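# Fold glasses, place in case on cloth, close lid

## Task

Fold the eyeglasses closed, set them down on the cloth lying inside the glasses case, then close the case's lid.

## Robot and tools

ROBOT. Two arms, left_arm and right_arm. Each has six revolute joints and a parallel two-finger gripper whose opening is driven by a single number. The fingers point along the gripper's +z axis and close along its y axis. end_effector_position is the spot between the finger pads, roughly 1 cm behind the tips.

FRAMES. Scene frame: origin at table-top height, midway between the nominal arm bases, +x out over the table, +z up, left_arm on the +y side (image left/right does not follow this). Calibrated bases in the scene frame: left_arm at (0, +0.333, +0.006) m, quat_wxyz (+1.000, 0, 0, -0.024); right_arm at (-0.024, -0.273, +0.005) m, quat_wxyz (+1.000, 0, 0, +0.014). Each arm reports its hand pose, velocities and any wrist-camera pose in its own base frame; fixed cameras and the table use the scene frame. Printed hand poses can be off by a few centimetres, more at long reach.

ROW LAYOUT. Every motion command is a row of 14 plain numbers, each in [-1, 1], always covering both arms: left_arm's six joints then its opening, then right_arm's six joints then its opening. Joint order within an arm: shoulder (joint2), elbow (joint3), wrist roll (joint6), wrist pitch (joint4), waist (joint1), wrist yaw (joint5). Result lists by joint use this same order.

JOINT NUMBERS are offsets, not poses: each is added to the arm's Joint targets as they stood when the action (or move) began, not to the previous row. Scale: 1.0 equals 2.224 rad for waist, shoulder and elbow, and 8.485 rad for wrist pitch, wrist yaw and wrist roll. Send 0 to keep a joint where its targets are. Stated ranges (rad): waist -2.618 to 3.054, shoulder 0.000 to 3.142, elbow 0.000 to 3.142, wrist pitch -1.571 to 1.571, wrist yaw -1.571 to 1.571, wrist roll -2.094 to 2.094; true ends may differ by up to 0.059 rad. Asking a joint more than 0.059 rad beyond an end gets the action rejected for both arms; a call whose first action fails this against the last reported state, or that has a malformed action, is rejected whole. A joint pushed to its real end is clipped there and the result may say "joint sent to its limit".

OPENING is absolute: +1 fully open, -1 closed. To leave a gripper unchanged, resend its current command (0 means half open, not "no change").

TOOLS.
execute_actions(actions, cameras): actions is a list of actions; each action is a list of up to 15 rows, one per 1/30 s step, with the last row held for the remaining steps of its 15. An empty list just reports state and images. cameras: list of names, ["all"], or [] for none; omitted means all only for an empty list.
move(target, speed, blend, opening_speed, blocking, cameras): target is one 14-number row or a list of up to 15 rows, all offsets from the same starting Joint targets. Joints travel together, so grippers trace curves, with no obstacle avoidance. speed: rad/s for the joint with the longest way to go, 0.01 to 12.57, default 0.5; one value or one per target. blend (rad) rounds intermediate corners. opening_speed (≥0.2 per second on the -1..+1 scale) ramps the fingers. blocking=false returns after about 0.5 s while motion continues. The result adds a "move:" line: done, off_target (resting more than 0.035 rad from target), moving, held or fault, possibly limits=held. Neither done nor off_target tells you about contact.
wait(seconds 0 to 10, cameras): lets time pass holding the last commands.
stop(cameras): brakes a running move.
zoom_image(camera, region [x0, y0, x1, y1] pixels, at most 504x504): enlarges part of the latest image of cam_head_left, cam_head_right, cam_high, cam_left_wrist or cam_right_wrist (all 672x504).
read_manual(section): licence texts only.
finished_scene(scene): ends the current scene, given its number; irreversible, so call only when glasses are folded, on the cloth, and the lid is shut.

RESULTS. Joint positions (rad) and Joint velocities (rad/s) per arm, each block ending with the finger gap in metres (0.093 fully open) and its rate. Joint targets are the base for your next offsets. grip_measured uses the -1..+1 scale: pads meet near -0.94, and each millimetre of object width adds about 0.0208; readings may be up to 0.02 too high. To grip a rigid object firmly, command at least 0.24 below its width reading; keep sending that value to hold, send well above it to release. Joint torques follow the position order; entries 1, 2 and 5 wrap at ±28 N m. "joint command not followed" means the clearance check altered targets; it does not keep the grippers apart. MOTOR HOT appears at 75 °C; at 90 °C the arm folds and goes idle.

LIMITS ON MOTION. Each joint's target may lead its measured angle by only 0.339 rad (big joints) or 2.2 rad (wrist joints) per step, and targets that would move the gripper over 200 mm are scaled back, so large changes take several actions. To end a push, command targets back past the measured positions.

AVOID. Knocking anything off the table, dropping or flinging the glasses, fast impacts, hard presses, and any contact or pinching between the two arms, which can fail the task. Don't hold arms stretched out or pushing for long, which heats motors.

Each tool is called by a JSON object that holds its "fn" and its "kwargs", one argument or row to a line.

## Session

{"fn": "execute_actions", "kwargs": {
  "actions": []
}}

{"fn": "zoom_image", "kwargs": {
  "camera": "cam_head_left",
  "region": [150, 80, 520, 360]
}}

Scene clock: 0.00 s.
left_arm: end_effector_position=(+0.3690, +0.0358, +0.0922) grip_measured=+1.000 end_effector_quat_wxyz=(+0.610, -0.065, +0.788, +0.054) | right_arm: end_effector_position=(+0.3710, +0.0031, +0.1325) grip_measured=+1.000 end_effector_quat_wxyz=(+0.667, -0.007, +0.745, +0.013)
Joint names: [shoulder, elbow, wrist roll, wrist pitch, waist, wrist yaw]
Joint positions: left_arm=[1.577 0.24 -0.026 1.081 0.039 -0.127 0.093] | right_arm=[1.506 0.224 0.006 1.173 -0.009 -0.038 0.093]
Joint velocities: within noise
Joint torques (N m): no reading
Heat: left arm: 25 °C; right arm: 28 °C.
Joint targets: left_arm=[1.569 0.248 -0.026 1.091 0.039 -0.127] | right_arm=[1.501 0.230 0.006 1.176 -0.009 -0.038]
Tool commands: left_gripper/opening=+1.0 right_gripper/opening=+1.0
camera_calibration:
cam_left_wrist: T_world_to_cam=[[0.185631, -0.982214, -0.0282355, -0.0301434], [-0.62934, -0.0967745, -0.771081, 0.348243], [0.754634, 0.160907, -0.636111, -0.14216], [0, 0, 0, 1]] pos_world=[0.332037, 0.0269682, 0.177243]
cam_right_wrist: T_world_to_cam=[[0.0168733, -0.999834, 0.00692268, -0.00481801], [-0.528705, -0.0147986, -0.848676, 0.348558], [0.848638, 0.0106599, -0.528867, -0.166007], [0, 0, 0, 1]] pos_world=[0.325246, 0.00211057, 0.208051]

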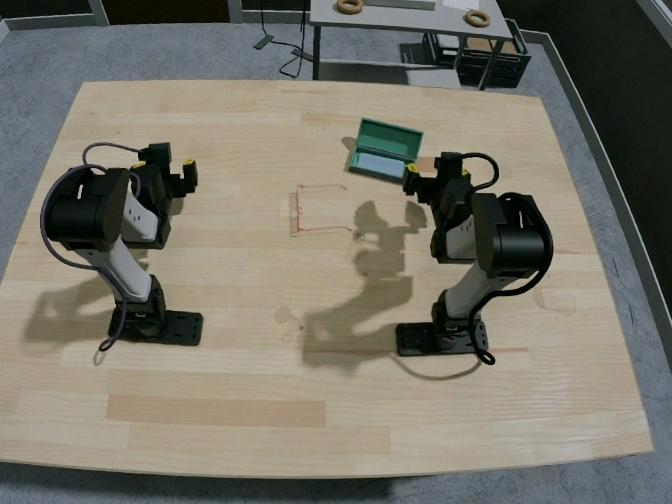

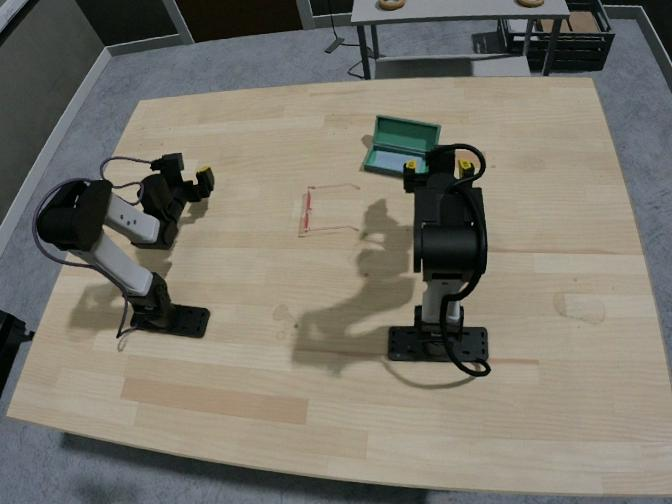

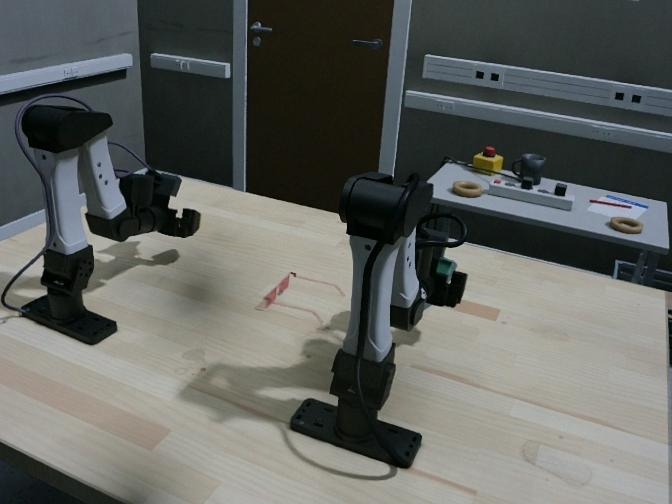

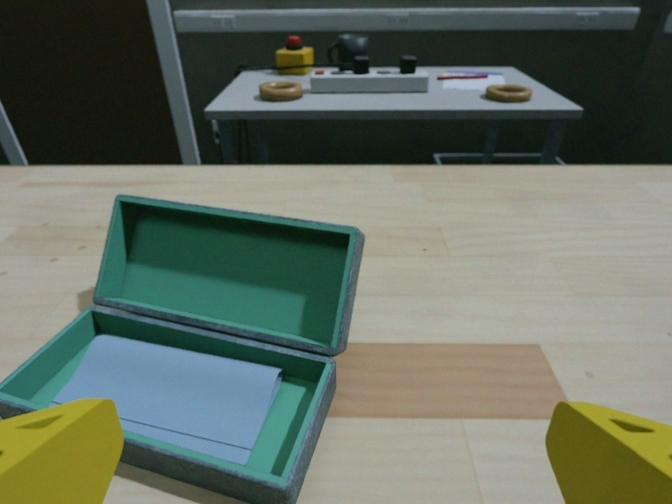

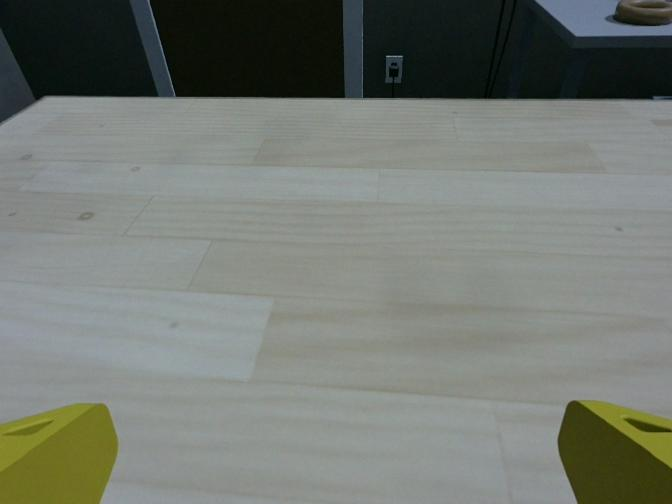

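Scaled by 1.362 from the camera's 672x504 image, which has a finer 960x720 frame.

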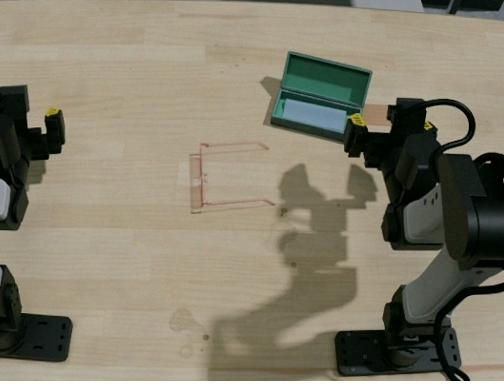

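{"fn": "zoom_image", "kwargs": {
  "camera": "cam_head_left",
  "region": [270, 165, 370, 250]
}}

{"fn": "zoom_image", "kwargs": {
  "camera": "cam_high",
  "region": [235, 250, 365, 350]
}}

{"fn": "zoom_image", "kwargs": {
  "camera": "cam_head_right",
  "region": [280, 165, 380, 250]
}}

{"fn": "zoom_image", "kwargs": {
  "camera": "cam_head_left",
  "region": [335, 105, 435, 195]
}}

Scaled by 5.040 from the camera's 672x504 image, which has a finer 960x720 frame.

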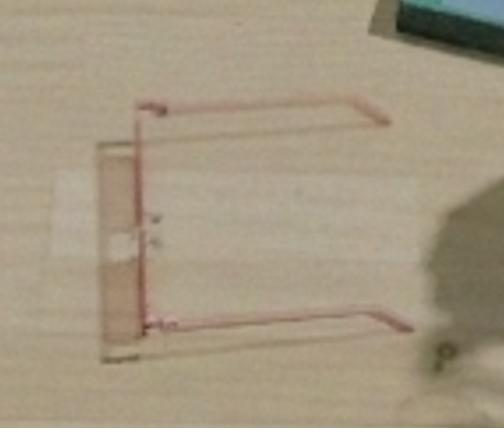

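Scaled by 3.877 from the camera's 672x504 image, which has a finer 960x720 frame.

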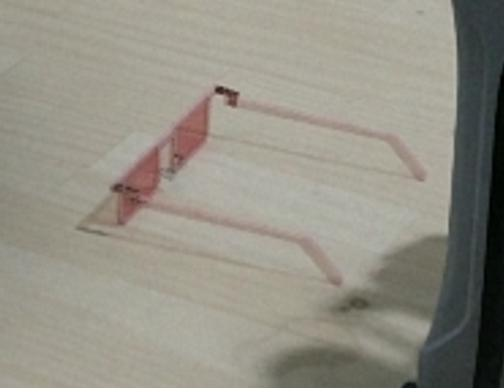

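Scaled by 5.040 from the camera's 672x504 image, which has a finer 960x720 frame.

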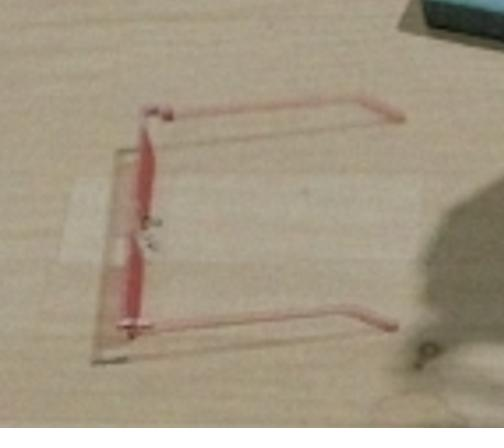

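Scaled by 5.040 from the camera's 672x504 image, which has a finer 960x720 frame.

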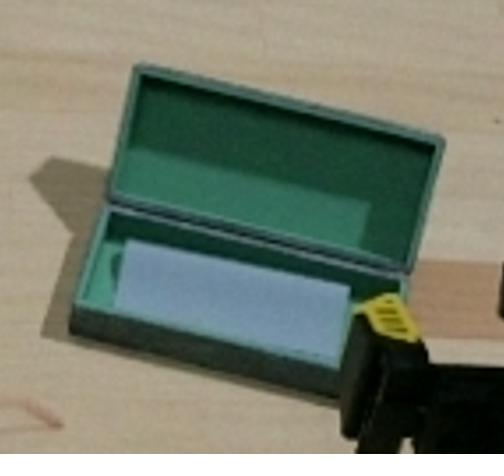

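{"fn": "move", "kwargs": {
  "target": [0.1303,0.5413,-0.111,-0.2319,-0.4323,-0.0374,0.5,0.0085,0.3471,0.0704,-0.2236,0.2352,-0.0572,-1],
  "speed": 0.8,
  "cameras": ["all"]
}}

{"fn": "zoom_image", "kwargs": {
  "camera": "cam_head_left",
  "region": [250, 150, 400, 260]
}}

Scene clock: 107.40 s.
left_arm: end_effector_position=(+0.2975, -0.2786, +0.1054) grip_measured=+0.501 end_effector_quat_wxyz=(+0.251, -0.046, +0.967, +0.011) | right_arm: end_effector_position=(+0.2359, +0.2256, +0.0948) grip_measured=-0.974 end_effector_quat_wxyz=(+0.003, +0.001, +0.956, +0.293)
Joint names: [shoulder, elbow, wrist roll, wrist pitch, waist, wrist yaw]
Joint positions: left_arm=[1.837 1.419 -0.956 -0.868 -0.924 -0.425 0.069] | right_arm=[1.51 0.977 0.597 -0.714 0.509 -0.508 0]
Joint torques (N m): left_arm=[-7.57 8.28 -0.18 0.97 -0.02 -0.59] | right_arm=[-4.83 7.61 0.17 0.82 0.62 -0.43]
Heat: left arm: 37 °C; right arm: 37 °C.
Joint targets: left_arm=[1.859 1.452 -0.968 -0.876 -0.922 -0.444] | right_arm=[1.520 1.002 0.603 -0.722 0.514 -0.523]
move: done
camera_calibration:
cam_left_wrist: T_world_to_cam=[[0.0907768, -0.995521, -0.0264283, -0.301005], [-0.993581, -0.0887376, -0.070153, 0.319658], [0.0674935, 0.0326269, -0.997186, 0.177483], [0, 0, 0, 1]] pos_world=[0.332951, -0.277082, 0.191453]
cam_right_wrist: T_world_to_cam=[[0.0146535, -0.835321, -0.549567, 0.236274], [-0.904075, -0.245852, 0.349579, 0.275486], [-0.427123, 0.491727, -0.758795, 0.14048], [0, 0, 0, 1]] pos_world=[0.3056, 0.196016, 0.14014]

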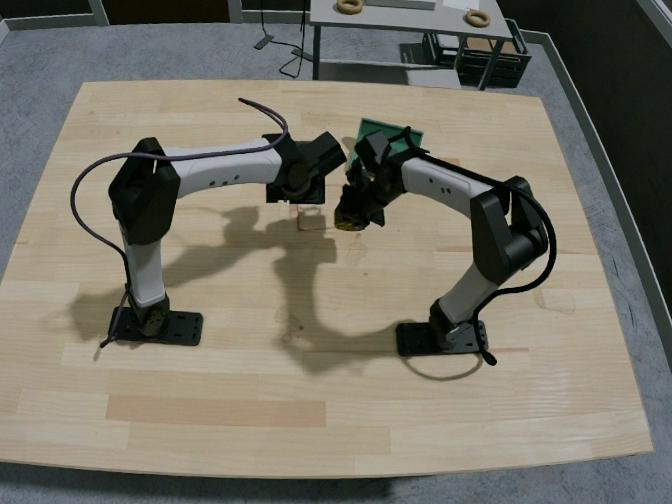

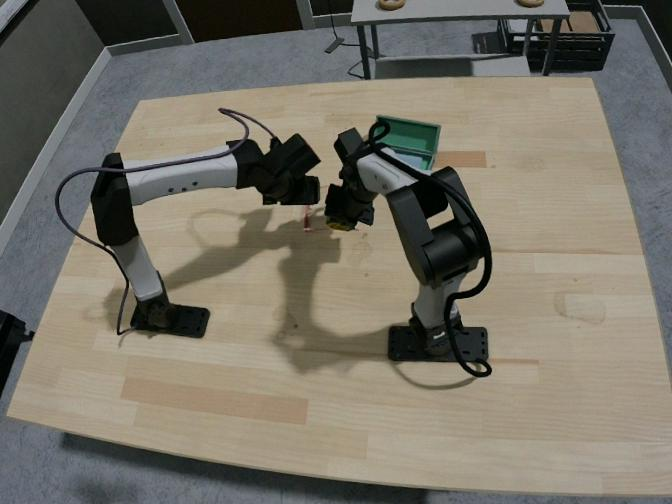

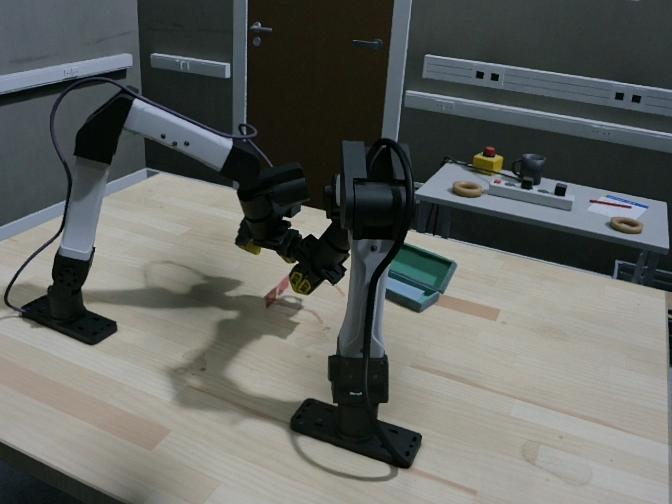

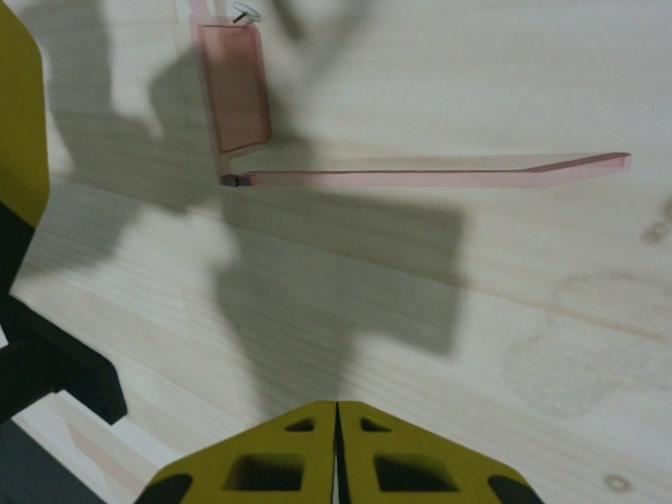

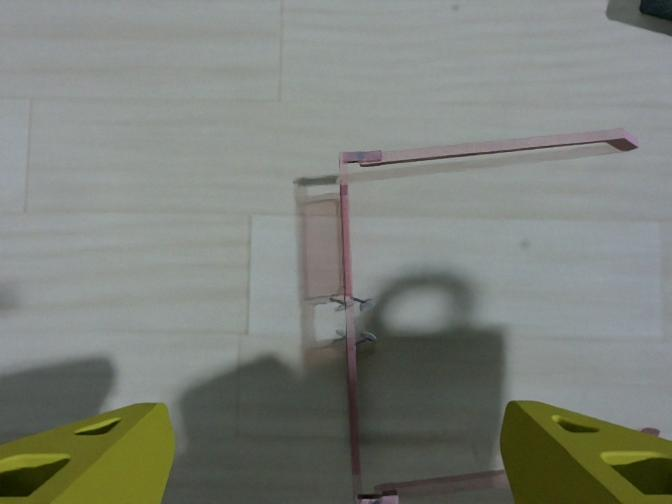

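Scaled by 3.360 from the camera's 672x504 image, which has a finer 960x720 frame.

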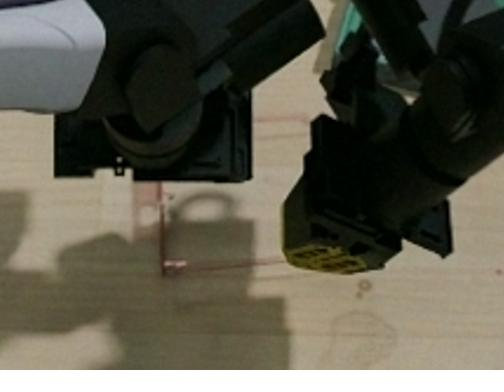

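{"fn": "move", "kwargs": {
  "target": [
    [0.0569,-0.0918,0,0.0389,-0.0032,0,0.5,0.0833,-0.1547,0.0099,0.0832,-0.0128,-0.0261,-1],
    [0.0569,-0.0918,0,0.0389,-0.0032,0,-0.85,0.0833,-0.1547,0.0099,0.0832,-0.0128,-0.0261,-1]
  ],
  "speed": 0.5,
  "opening_speed": 0.7,
  "cameras": ["all"]
}}

{"fn": "zoom_image", "kwargs": {
  "camera": "cam_high",
  "region": [200, 180, 360, 340]
}}

Scene clock: 169.10 s.
left_arm: end_effector_position=(+0.3053, -0.2885, +0.0257) grip_measured=-0.848 end_effector_quat_wxyz=(+0.255, -0.048, +0.966, +0.006) | right_arm: end_effector_position=(+0.2353, +0.2542, +0.0214) grip_measured=-0.974 end_effector_quat_wxyz=(+0.005, -0.005, +0.908, +0.418)
Joint names: [shoulder, elbow, wrist roll, wrist pitch, waist, wrist yaw]
Joint positions: left_arm=[1.969 1.26 -0.958 -0.563 -0.924 -0.427 0.004] | right_arm=[1.698 0.664 0.682 -0.027 0.494 -0.73 0]
Joint torques (N m): left_arm=[-8.88 4.15 -0.17 1.29 -0.65 -0.57] | right_arm=[-5.55 4 0.14 1.28 -0.5 -0.51]
Heat: left arm: 32 °C; right arm: 37 °C.
Joint targets: left_arm=[1.986 1.248 -0.968 -0.546 -0.929 -0.444] | right_arm=[1.705 0.658 0.687 -0.016 0.486 -0.745]
move: done
camera_calibration:
cam_left_wrist: T_world_to_cam=[[0.092525, -0.995595, -0.0151541, -0.314448], [-0.992709, -0.0910546, -0.0789813, 0.320274], [0.0772535, 0.0223514, -0.996761, 0.0919445], [0, 0, 0, 1]] pos_world=[0.33993, -0.285956, 0.112177]
cam_right_wrist: T_world_to_cam=[[0.0285397, -0.660145, -0.750596, 0.176471], [-0.903208, -0.338738, 0.263576, 0.332946], [-0.428254, 0.670421, -0.605916, 0.0220012], [0, 0, 0, 1]] pos_world=[0.305105, 0.214528, 0.0580327]

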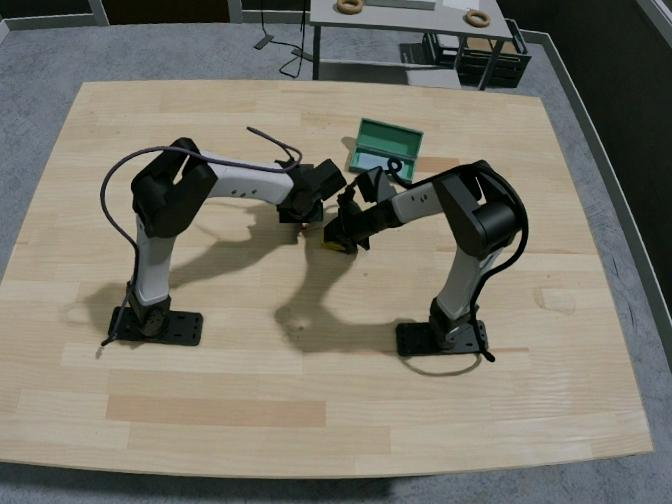

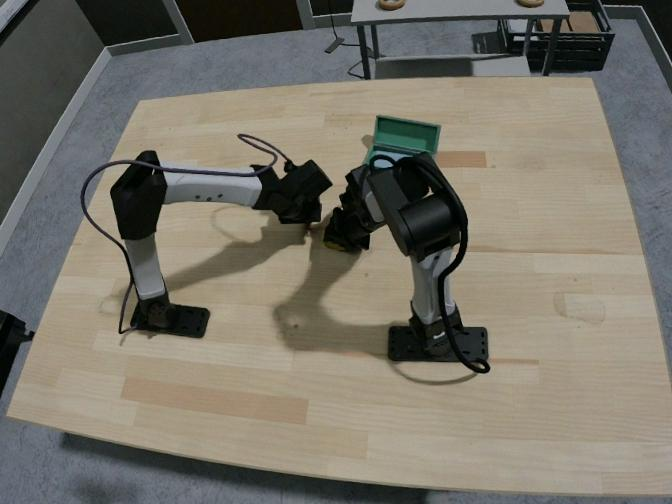

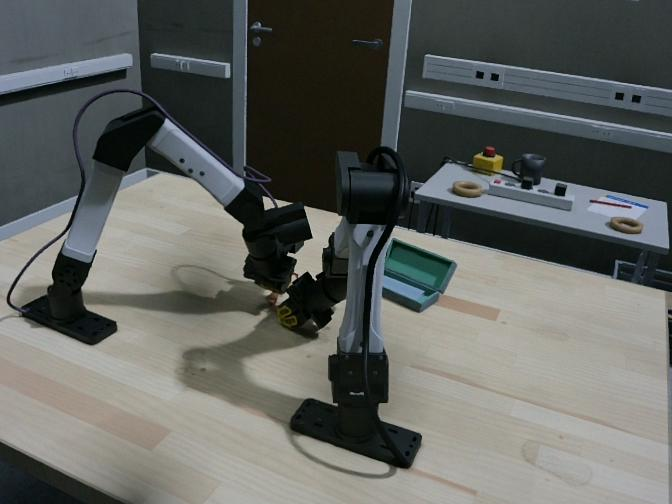

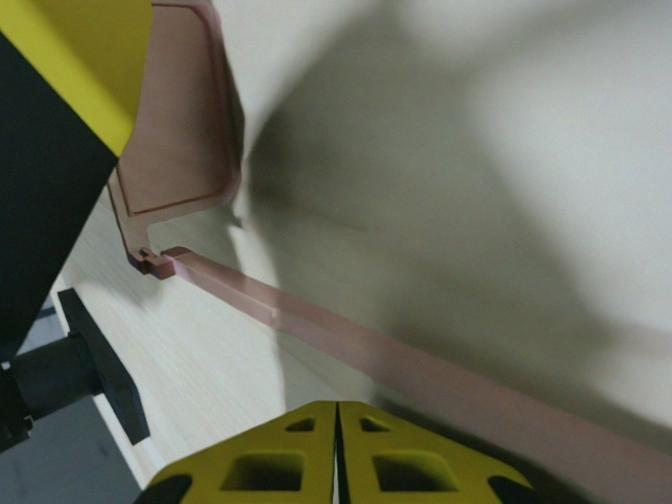

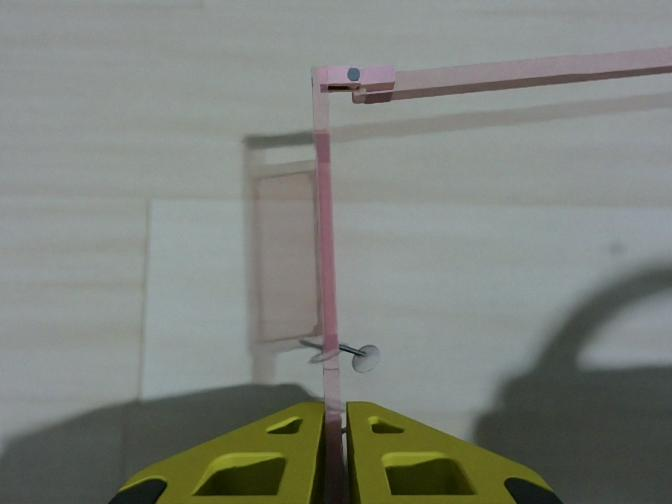

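Scaled by 3.150 from the camera's 672x504 image, which has a finer 960x720 frame.

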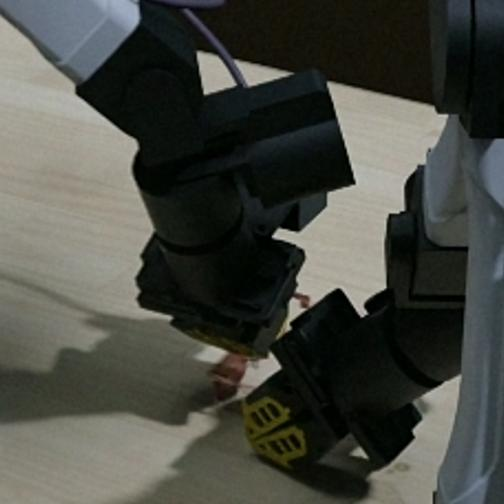

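{"fn": "move", "kwargs": {
  "target": [0,0,0,0,0,0,-1,0.085,0.118,-0.0104,-0.0159,-0.0325,-0.0038,-1],
  "speed": 0.2,
  "opening_speed": 0.5,
  "cameras": ["all"]
}}

Scene clock: 175.77 s.
left_arm: end_effector_position=(+0.3060, -0.2892, +0.0261) grip_measured=-0.979 end_effector_quat_wxyz=(+0.257, -0.049, +0.965, +0.004) | right_arm: end_effector_position=(+0.2901, +0.2578, +0.0170) grip_measured=-0.974 end_effector_quat_wxyz=(-0.002, +0.002, +0.909, +0.417)
Joint names: [shoulder, elbow, wrist roll, wrist pitch, waist, wrist yaw]
Joint positions: left_arm=[1.969 1.26 -0.959 -0.559 -0.924 -0.428 0] | right_arm=[1.883 0.898 0.607 -0.143 0.421 -0.764 0]
Joint torques (N m): left_arm=[-8.91 4.14 -0.16 1.25 -0.62 -0.58] | right_arm=[-6.83 6.38 -0.01 0.98 -0.46 -0.52]
Heat: left arm: 33 °C; right arm: 36 °C.
Joint targets: left_arm=[1.986 1.248 -0.968 -0.547 -0.929 -0.444] | right_arm=[1.894 0.921 0.599 -0.150 0.414 -0.777]
move: done
camera_calibration:
cam_left_wrist: T_world_to_cam=[[0.0939336, -0.995514, -0.0113289, -0.315652], [-0.992292, -0.0926936, -0.0822479, 0.320434], [0.0808288, 0.0189674, -0.996548, 0.0902181], [0, 0, 0, 1]] pos_world=[0.340323, -0.286245, 0.112686]
cam_right_wrist: T_world_to_cam=[[0.00981433, -0.662212, -0.749252, 0.17994], [-0.901181, -0.330563, 0.280357, 0.381885], [-0.433331, 0.672461, -0.600017, 0.041297], [0, 0, 0, 1]] pos_world=[0.360277, 0.217625, 0.0525353]

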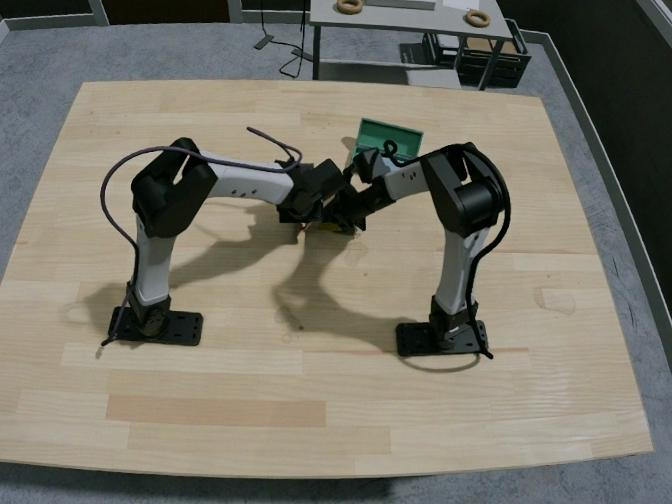

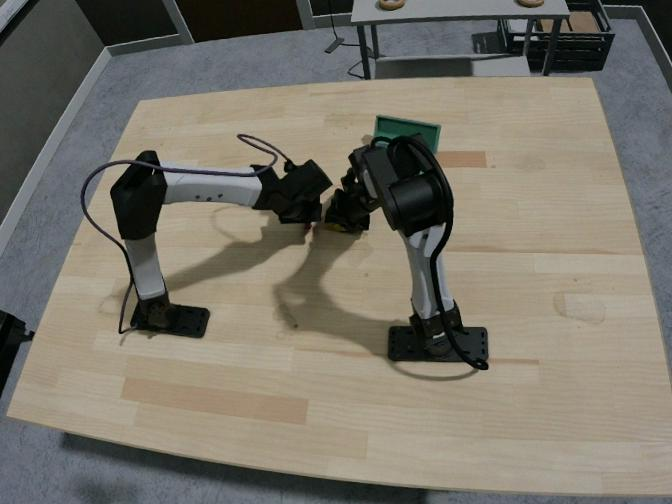

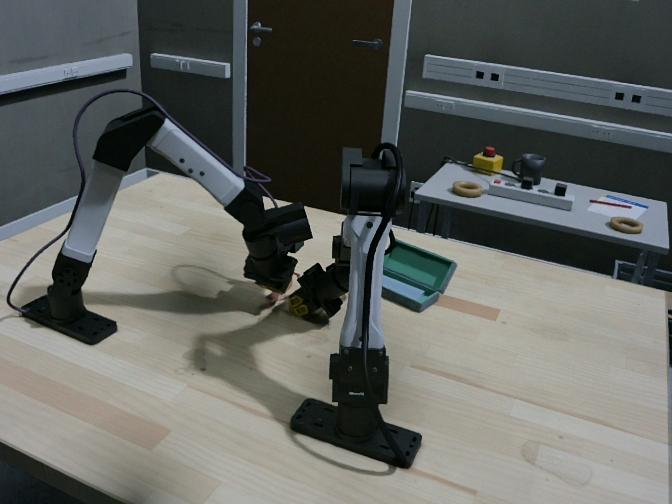

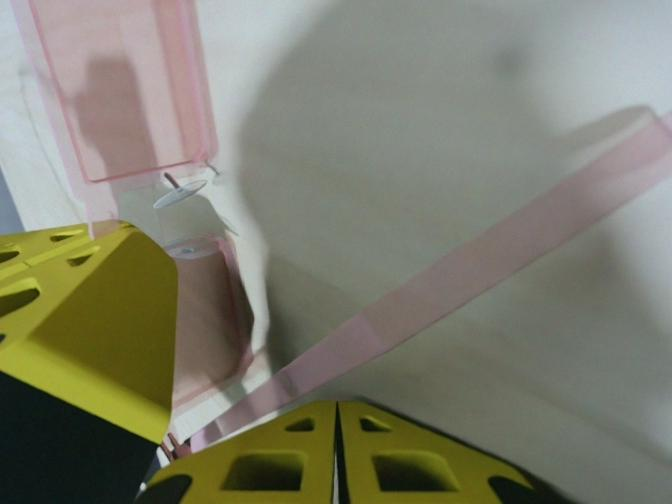

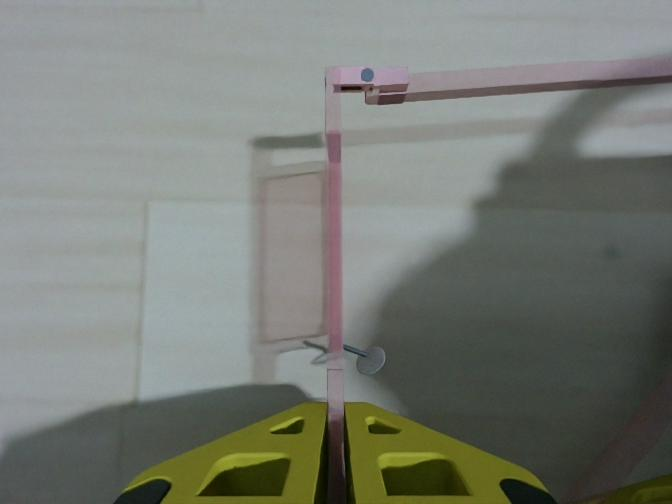

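{"fn": "move", "kwargs": {
  "target": [
    [0,0,0,0,0,0,-1,0.0702,0.1085,-0.0027,-0.0121,-0.0084,-0.0009,-1],
    [0,0,0,0,0,0,-1,-0.0647,0.1085,-0.0027,-0.0121,-0.036,-0.0009,-1],
    [0,0,0,0,0,0,-1,0.161,0.4375,-0.0243,-0.0902,-0.0691,-0.0066,-1]
  ],
  "speed": [0.2,0.4,0.5],
  "cameras": ["cam_right_wrist","cam_left_wrist","cam_head_left"]
}}

Scene clock: 212.77 s.
left_arm: end_effector_position=(+0.3094, -0.2884, +0.0285) grip_measured=-0.979 end_effector_quat_wxyz=(+0.269, -0.060, +0.961, +0.006) | right_arm: end_effector_position=(+0.4382, +0.2470, +0.1061) grip_measured=-0.974 end_effector_quat_wxyz=(-0.004, +0.004, +0.910, +0.415)
Joint names: [shoulder, elbow, wrist roll, wrist pitch, waist, wrist yaw]
Joint positions: left_arm=[1.969 1.26 -0.978 -0.55 -0.926 -0.455 0] | right_arm=[2.239 1.867 0.401 -0.908 0.267 -0.817 0]
Joint torques (N m): left_arm=[-8.91 4.18 0.02 1.16 -0.49 -0.35] | right_arm=[-10.44 7.83 -0.02 0.73 -0.36 -0.6]
Heat: left arm: 36 °C; right arm: 37 °C.
Joint targets: left_arm=[1.986 1.248 -0.968 -0.546 -0.929 -0.444] | right_arm=[2.252 1.894 0.393 -0.916 0.260 -0.833]
move: done
camera_calibration:
cam_left_wrist: T_world_to_cam=[[0.116789, -0.993133, -0.00685948, -0.321719], [-0.987443, -0.115374, -0.107911, 0.316763], [0.106379, 0.0193761, -0.994137, 0.0844533], [0, 0, 0, 1]] pos_world=[0.341374, -0.2846, 0.115934]
cam_right_wrist: T_world_to_cam=[[0.00625262, -0.665483, -0.746387, 0.24008], [-0.900143, -0.328847, 0.285662, 0.485335], [-0.435551, 0.670068, -0.601086, 0.167827], [0, 0, 0, 1]] pos_world=[0.508467, 0.206915, 0.141429]
Images, in order (width x height): cam_head_left 672x504, cam_left_wrist 672x504, cam_right_wrist 672x504.

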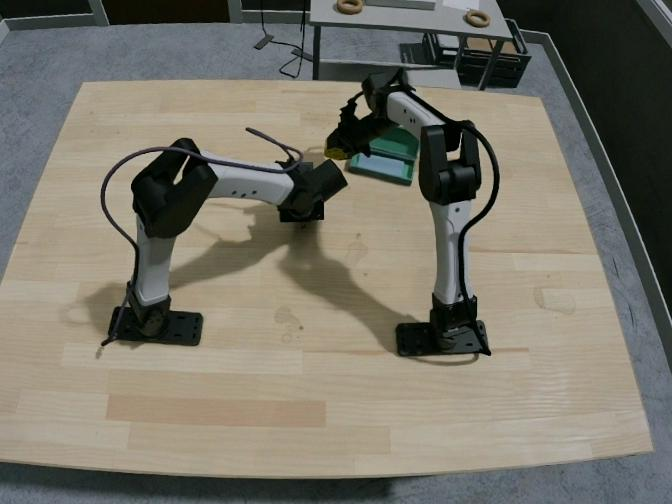

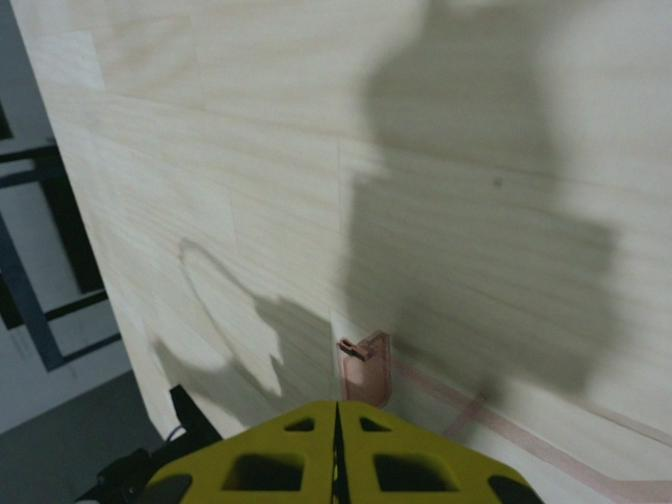

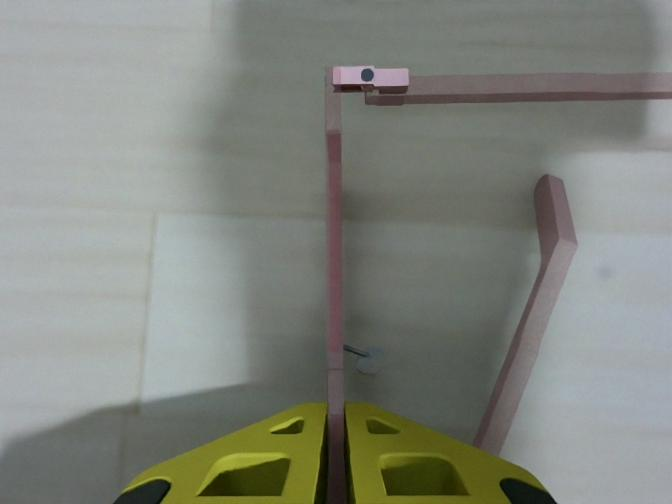

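{"fn": "move", "kwargs": {
  "target": [
    [0,0,0,0,0,0,-1,0.0452,-0.0889,0,0.0351,0,0,-1],
    [0,0,0,0,0,0,-1,-0.094,-0.3327,0.0181,0.0759,0.0508,0.0046,-1]
  ],
  "speed": [0.4,0.2],
  "cameras": ["cam_right_wrist","cam_left_wrist","cam_head_left"]
}}

Scene clock: 222.33 s.
left_arm: end_effector_position=(+0.3002, -0.2887, +0.0252) grip_measured=-0.979 end_effector_quat_wxyz=(+0.254, -0.043, +0.966, +0.013) | right_arm: end_effector_position=(+0.3753, +0.2531, +0.0179) grip_measured=-0.974 end_effector_quat_wxyz=(+0.048, +0.006, +0.908, +0.415)
Joint names: [shoulder, elbow, wrist roll, wrist pitch, waist, wrist yaw]
Joint positions: left_arm=[1.969 1.26 -0.963 -0.58 -0.937 -0.436 0] | right_arm=[2.069 1.181 0.541 -0.205 0.337 -0.749 0]
Joint torques (N m): left_arm=[-8.8 4.11 -0.12 1.44 0.42 -0.52] | right_arm=[-11.62 2.76 0.13 0.43 3.12 -0.79]
Heat: left arm: 37 °C; right arm: 41 °C.
Joint targets: left_arm=[1.986 1.248 -0.968 -0.546 -0.929 -0.444] | right_arm=[2.043 1.154 0.546 -0.272 0.373 -0.794]
move: off_target (right_arm); right_arm: the wrist pitch is farthest, 0.067 rad from its target
camera_calibration:
cam_left_wrist: T_world_to_cam=[[0.0859258, -0.995806, -0.0314325, -0.311787], [-0.993521, -0.0832881, -0.0773216, 0.317626], [0.0743794, 0.0378727, -0.996511, 0.097142], [0, 0, 0, 1]] pos_world=[0.335133, -0.287704, 0.111562]
cam_right_wrist: T_world_to_cam=[[0.0435267, -0.665322, -0.745287, 0.164734], [-0.937009, -0.28598, 0.200572, 0.460404], [-0.346582, 0.68961, -0.63586, 0.045729], [0, 0, 0, 1]] pos_world=[0.440082, 0.209732, 0.0595071]
Images, in order (width x height): cam_head_left 672x504, cam_left_wrist 672x504, cam_right_wrist 672x504.

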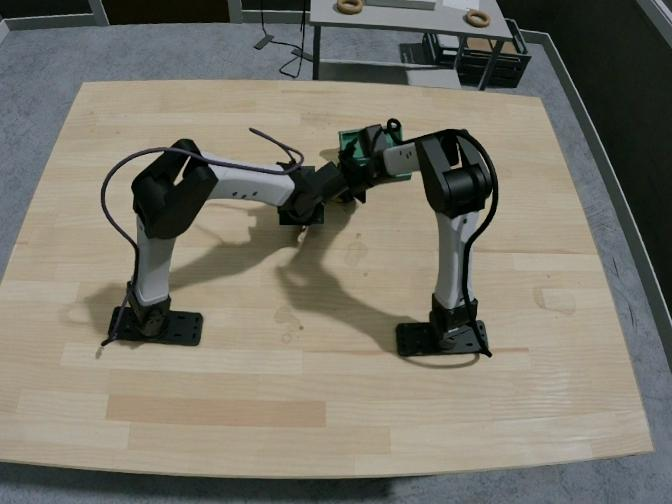

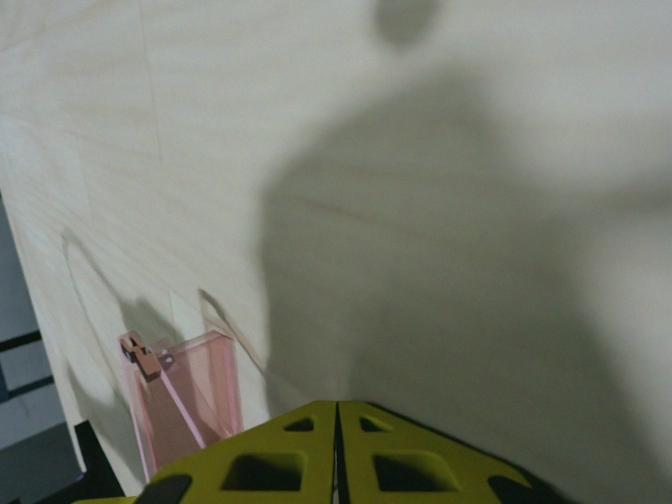

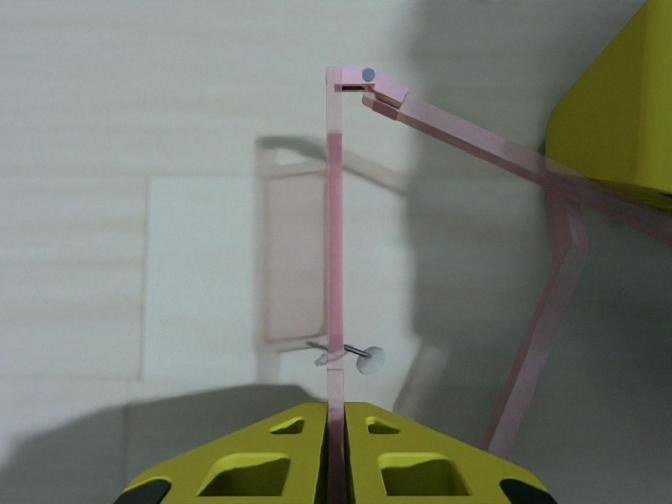

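{"fn": "move", "kwargs": {
  "target": [
    [0,0,0,0,0,0,-1,0.1392,0.2439,-0.018,-0.0407,-0.0508,-0.0046,-1],
    [0,0,0,0,0,0,-0.6,0.094,0.3327,-0.018,-0.0759,-0.0508,-0.0046,-1],
    [-0.0571,0.0918,0,-0.0389,0,0,0.6,0.094,0.3327,-0.018,-0.0759,-0.0508,-0.0046,-1],
    [0,0,0,0,0,0,0.6,0.094,0.3327,-0.018,-0.0759,-0.0508,-0.0046,-1]
  ],
  "speed": [0.4,0.5,0.4,0.4],
  "opening_speed": 1.0,
  "cameras": ["cam_right_wrist","cam_left_wrist","cam_head_left"]
}}

Scene clock: 244.10 s.
left_arm: end_effector_position=(+0.3031, -0.2911, +0.0272) grip_measured=+0.599 end_effector_quat_wxyz=(+0.259, -0.046, +0.965, +0.006) | right_arm: end_effector_position=(+0.4384, +0.2483, +0.0902) grip_measured=-0.974 end_effector_quat_wxyz=(-0.020, +0.010, +0.910, +0.415)
Joint names: [shoulder, elbow, wrist roll, wrist pitch, waist, wrist yaw]
Joint positions: left_arm=[1.967 1.26 -0.963 -0.564 -0.935 -0.437 0.074] | right_arm=[2.281 1.875 0.401 -0.91 0.267 -0.826 0]
Joint torques (N m): left_arm=[-8.8 4.05 -0.12 1.3 0.25 -0.5] | right_arm=[-13.91 7.13 -0.01 0.68 -0.39 -0.52]
Heat: left arm: 38 °C; right arm: 48 °C.
Joint targets: left_arm=[1.986 1.248 -0.968 -0.546 -0.930 -0.444] | right_arm=[2.253 1.894 0.394 -0.916 0.260 -0.833]
move: done; target 3's new numbers were sent with left_arm's shoulder 0.038 rad from that target
camera_calibration:
cam_left_wrist: T_world_to_cam=[[0.0889548, -0.995909, -0.0158569, -0.315857], [-0.992341, -0.0872436, -0.0874543, 0.319186], [0.0857131, 0.023515, -0.996042, 0.0913474], [0, 0, 0, 1]] pos_world=[0.337009, -0.288866, 0.113892]
cam_right_wrist: T_world_to_cam=[[-0.0183097, -0.665921, -0.745798, 0.239965], [-0.888504, -0.331229, 0.317567, 0.48304], [-0.458504, 0.668459, -0.585608, 0.166626], [0, 0, 0, 1]] pos_world=[0.509975, 0.208412, 0.123145]
Images, in order (width x height): cam_head_left 672x504, cam_left_wrist 672x504, cam_right_wrist 672x504.

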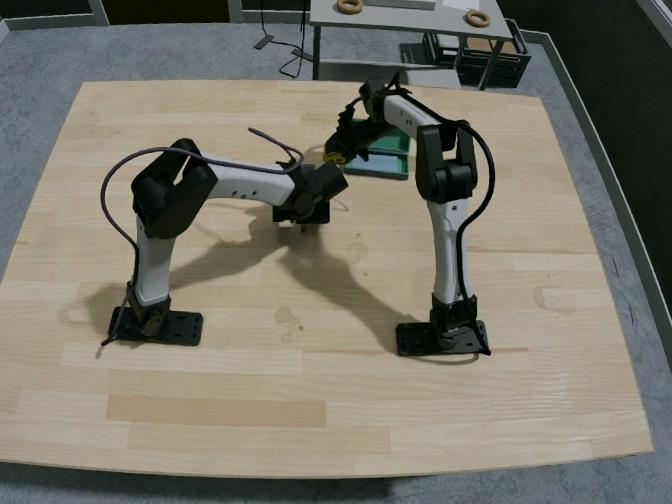

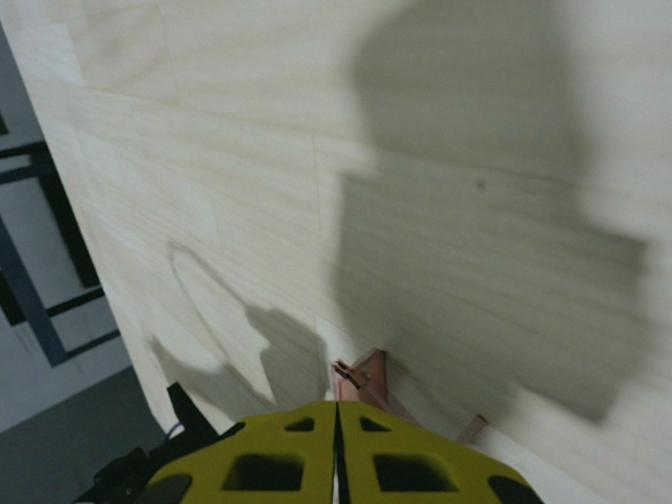

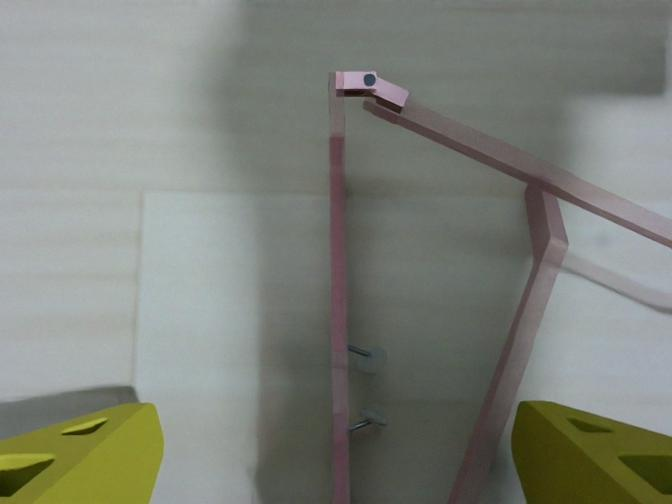

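{"fn": "move", "kwargs": {
  "target": [0,0,0,0,0,0,-0.95,0,0,0,0,0,0,-1],
  "opening_speed": 0.5,
  "cameras": ["cam_left_wrist","cam_right_wrist"]
}}

Scene clock: 251.10 s.
left_arm: end_effector_position=(+0.3035, -0.2916, +0.0274) grip_measured=-0.917 end_effector_quat_wxyz=(+0.260, -0.046, +0.965, +0.005) | right_arm: end_effector_position=(+0.4384, +0.2483, +0.0902) grip_measured=-0.974 end_effector_quat_wxyz=(-0.020, +0.010, +0.910, +0.414)
Joint names: [shoulder, elbow, wrist roll, wrist pitch, waist, wrist yaw]
Joint positions: left_arm=[1.967 1.26 -0.963 -0.561 -0.935 -0.437 0.001] | right_arm=[2.281 1.875 0.401 -0.91 0.267 -0.826 0]
Joint torques (N m): left_arm=[-8.76 4.05 -0.11 1.27 0.25 -0.49] | right_arm=[-13.9 7.12 -0.01 0.69 -0.42 -0.52]
Heat: left arm: 38 °C; right arm: 52 °C.
Joint targets: left_arm=[1.986 1.248 -0.968 -0.546 -0.930 -0.444] | right_arm=[2.253 1.894 0.394 -0.916 0.260 -0.833]
move: done
camera_calibration:
cam_left_wrist: T_world_to_cam=[[0.0889842, -0.995946, -0.0131985, -0.316496], [-0.992181, -0.0874679, -0.089032, 0.319533], [0.0875166, 0.0210178, -0.995941, 0.0901909], [0, 0, 0, 1]] pos_world=[0.337305, -0.28916, 0.114096]
cam_right_wrist: T_world_to_cam=[[-0.0186097, -0.665972, -0.745745, 0.240047], [-0.888401, -0.33117, 0.317914, 0.482963], [-0.45869, 0.668437, -0.585487, 0.166651], [0, 0, 0, 1]] pos_world=[0.509974, 0.208412, 0.123045]
Images, in order (width x height): cam_left_wrist 672x504, cam_right_wrist 672x504.

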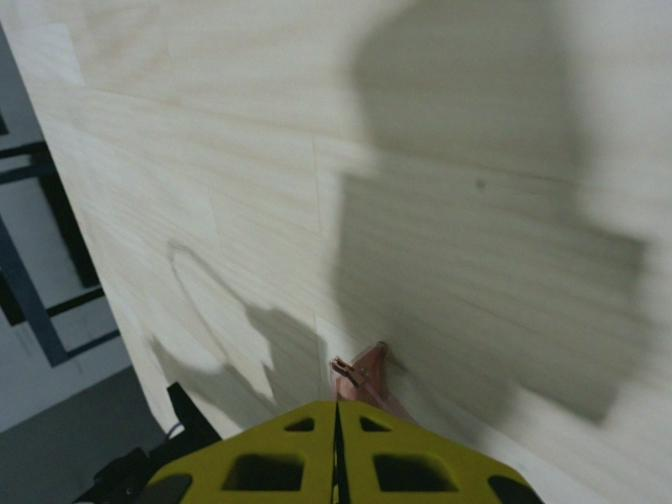

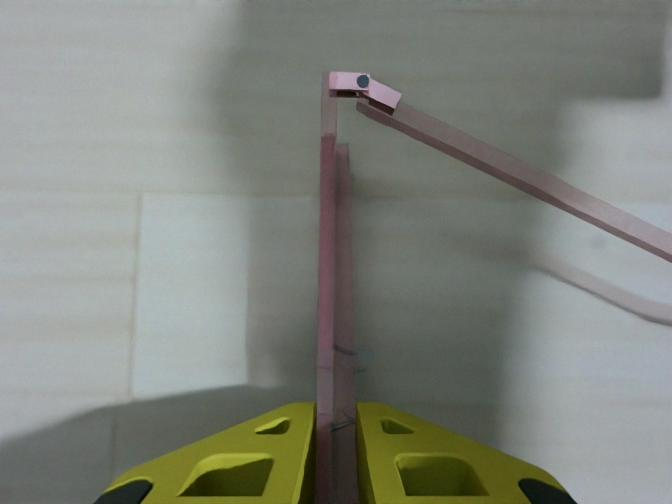

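{"fn": "move", "kwargs": {
  "target": [
    [0,0,0,0,0,0,-0.95,0.0452,-0.0889,0,0.0351,0,0,-1],
    [0,0,0,0,0,0,-0.95,-0.094,-0.3327,0.0181,0.0759,0.0508,0.0046,-1],
    [0,0,0,0,0,0,-0.95,-0.0805,-0.3123,0.0229,0.0776,0.0652,0.0061,-1]
  ],
  "speed": [0.4,0.25,0.1],
  "cameras": ["cam_right_wrist","cam_left_wrist","cam_head_left"]
}}

Scene clock: 268.77 s.
left_arm: end_effector_position=(+0.3040, -0.2909, +0.0273) grip_measured=-0.932 end_effector_quat_wxyz=(+0.260, -0.047, +0.965, +0.005) | right_arm: end_effector_position=(+0.3552, +0.2711, +0.0196) grip_measured=-0.974 end_effector_quat_wxyz=(+0.010, +0.004, +0.906, +0.423)
Joint names: [shoulder, elbow, wrist roll, wrist pitch, waist, wrist yaw]
Joint positions: left_arm=[1.967 1.26 -0.964 -0.562 -0.933 -0.436 0] | right_arm=[2.067 1.184 0.577 -0.243 0.384 -0.78 0]
Joint torques (N m): left_arm=[-8.72 4.11 -0.11 1.27 0.05 -0.49] | right_arm=[-8.99 6.12 0.21 0.93 1.92 -0.42]
Heat: left arm: 38 °C; right arm: 58 °C.
Joint targets: left_arm=[1.986 1.248 -0.968 -0.547 -0.929 -0.444] | right_arm=[2.073 1.199 0.588 -0.257 0.405 -0.781]
move: done
camera_calibration:
cam_left_wrist: T_world_to_cam=[[0.0914992, -0.995714, -0.0134732, -0.316403], [-0.992027, -0.0899661, -0.0882578, 0.319341], [0.0866674, 0.0214413, -0.996007, 0.0904345], [0, 0, 0, 1]] pos_world=[0.337908, -0.288256, 0.113995]
cam_right_wrist: T_world_to_cam=[[0.0171314, -0.65227, -0.757793, 0.184871], [-0.910133, -0.323963, 0.258275, 0.445947], [-0.413962, 0.685268, -0.599202, 0.051795], [0, 0, 0, 1]] pos_world=[0.424146, 0.229562, 0.0559524]
Images, in order (width x height): cam_head_left 672x504, cam_left_wrist 672x504, cam_right_wrist 672x504.

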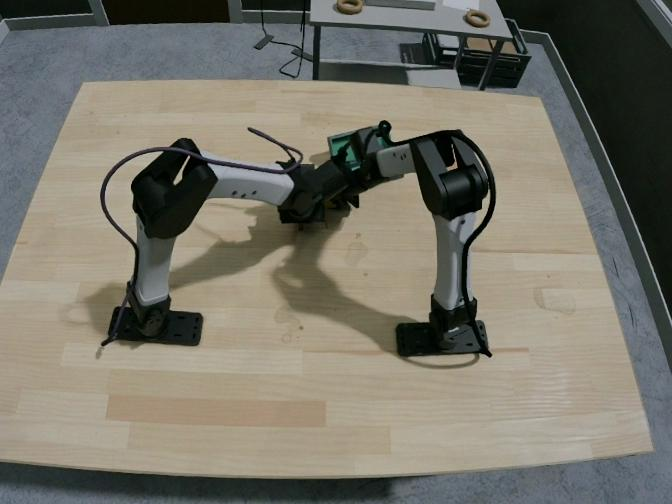

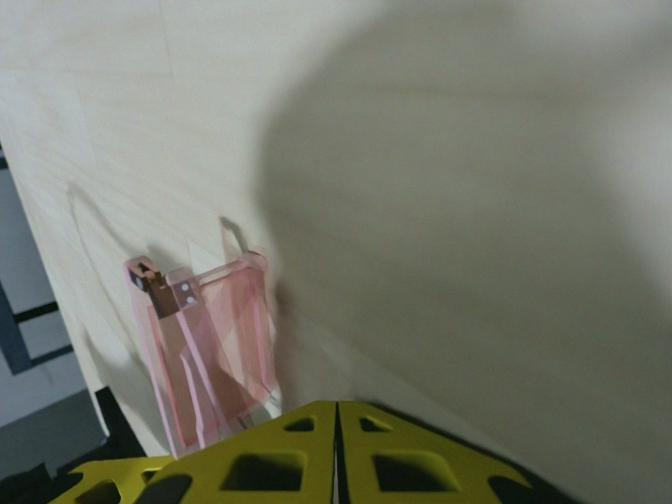

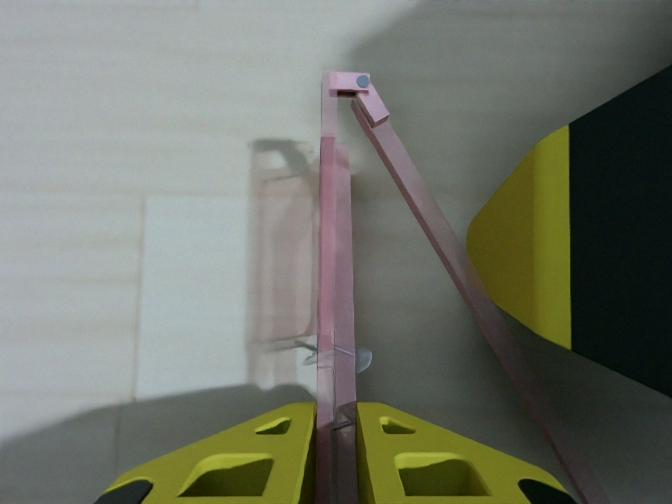

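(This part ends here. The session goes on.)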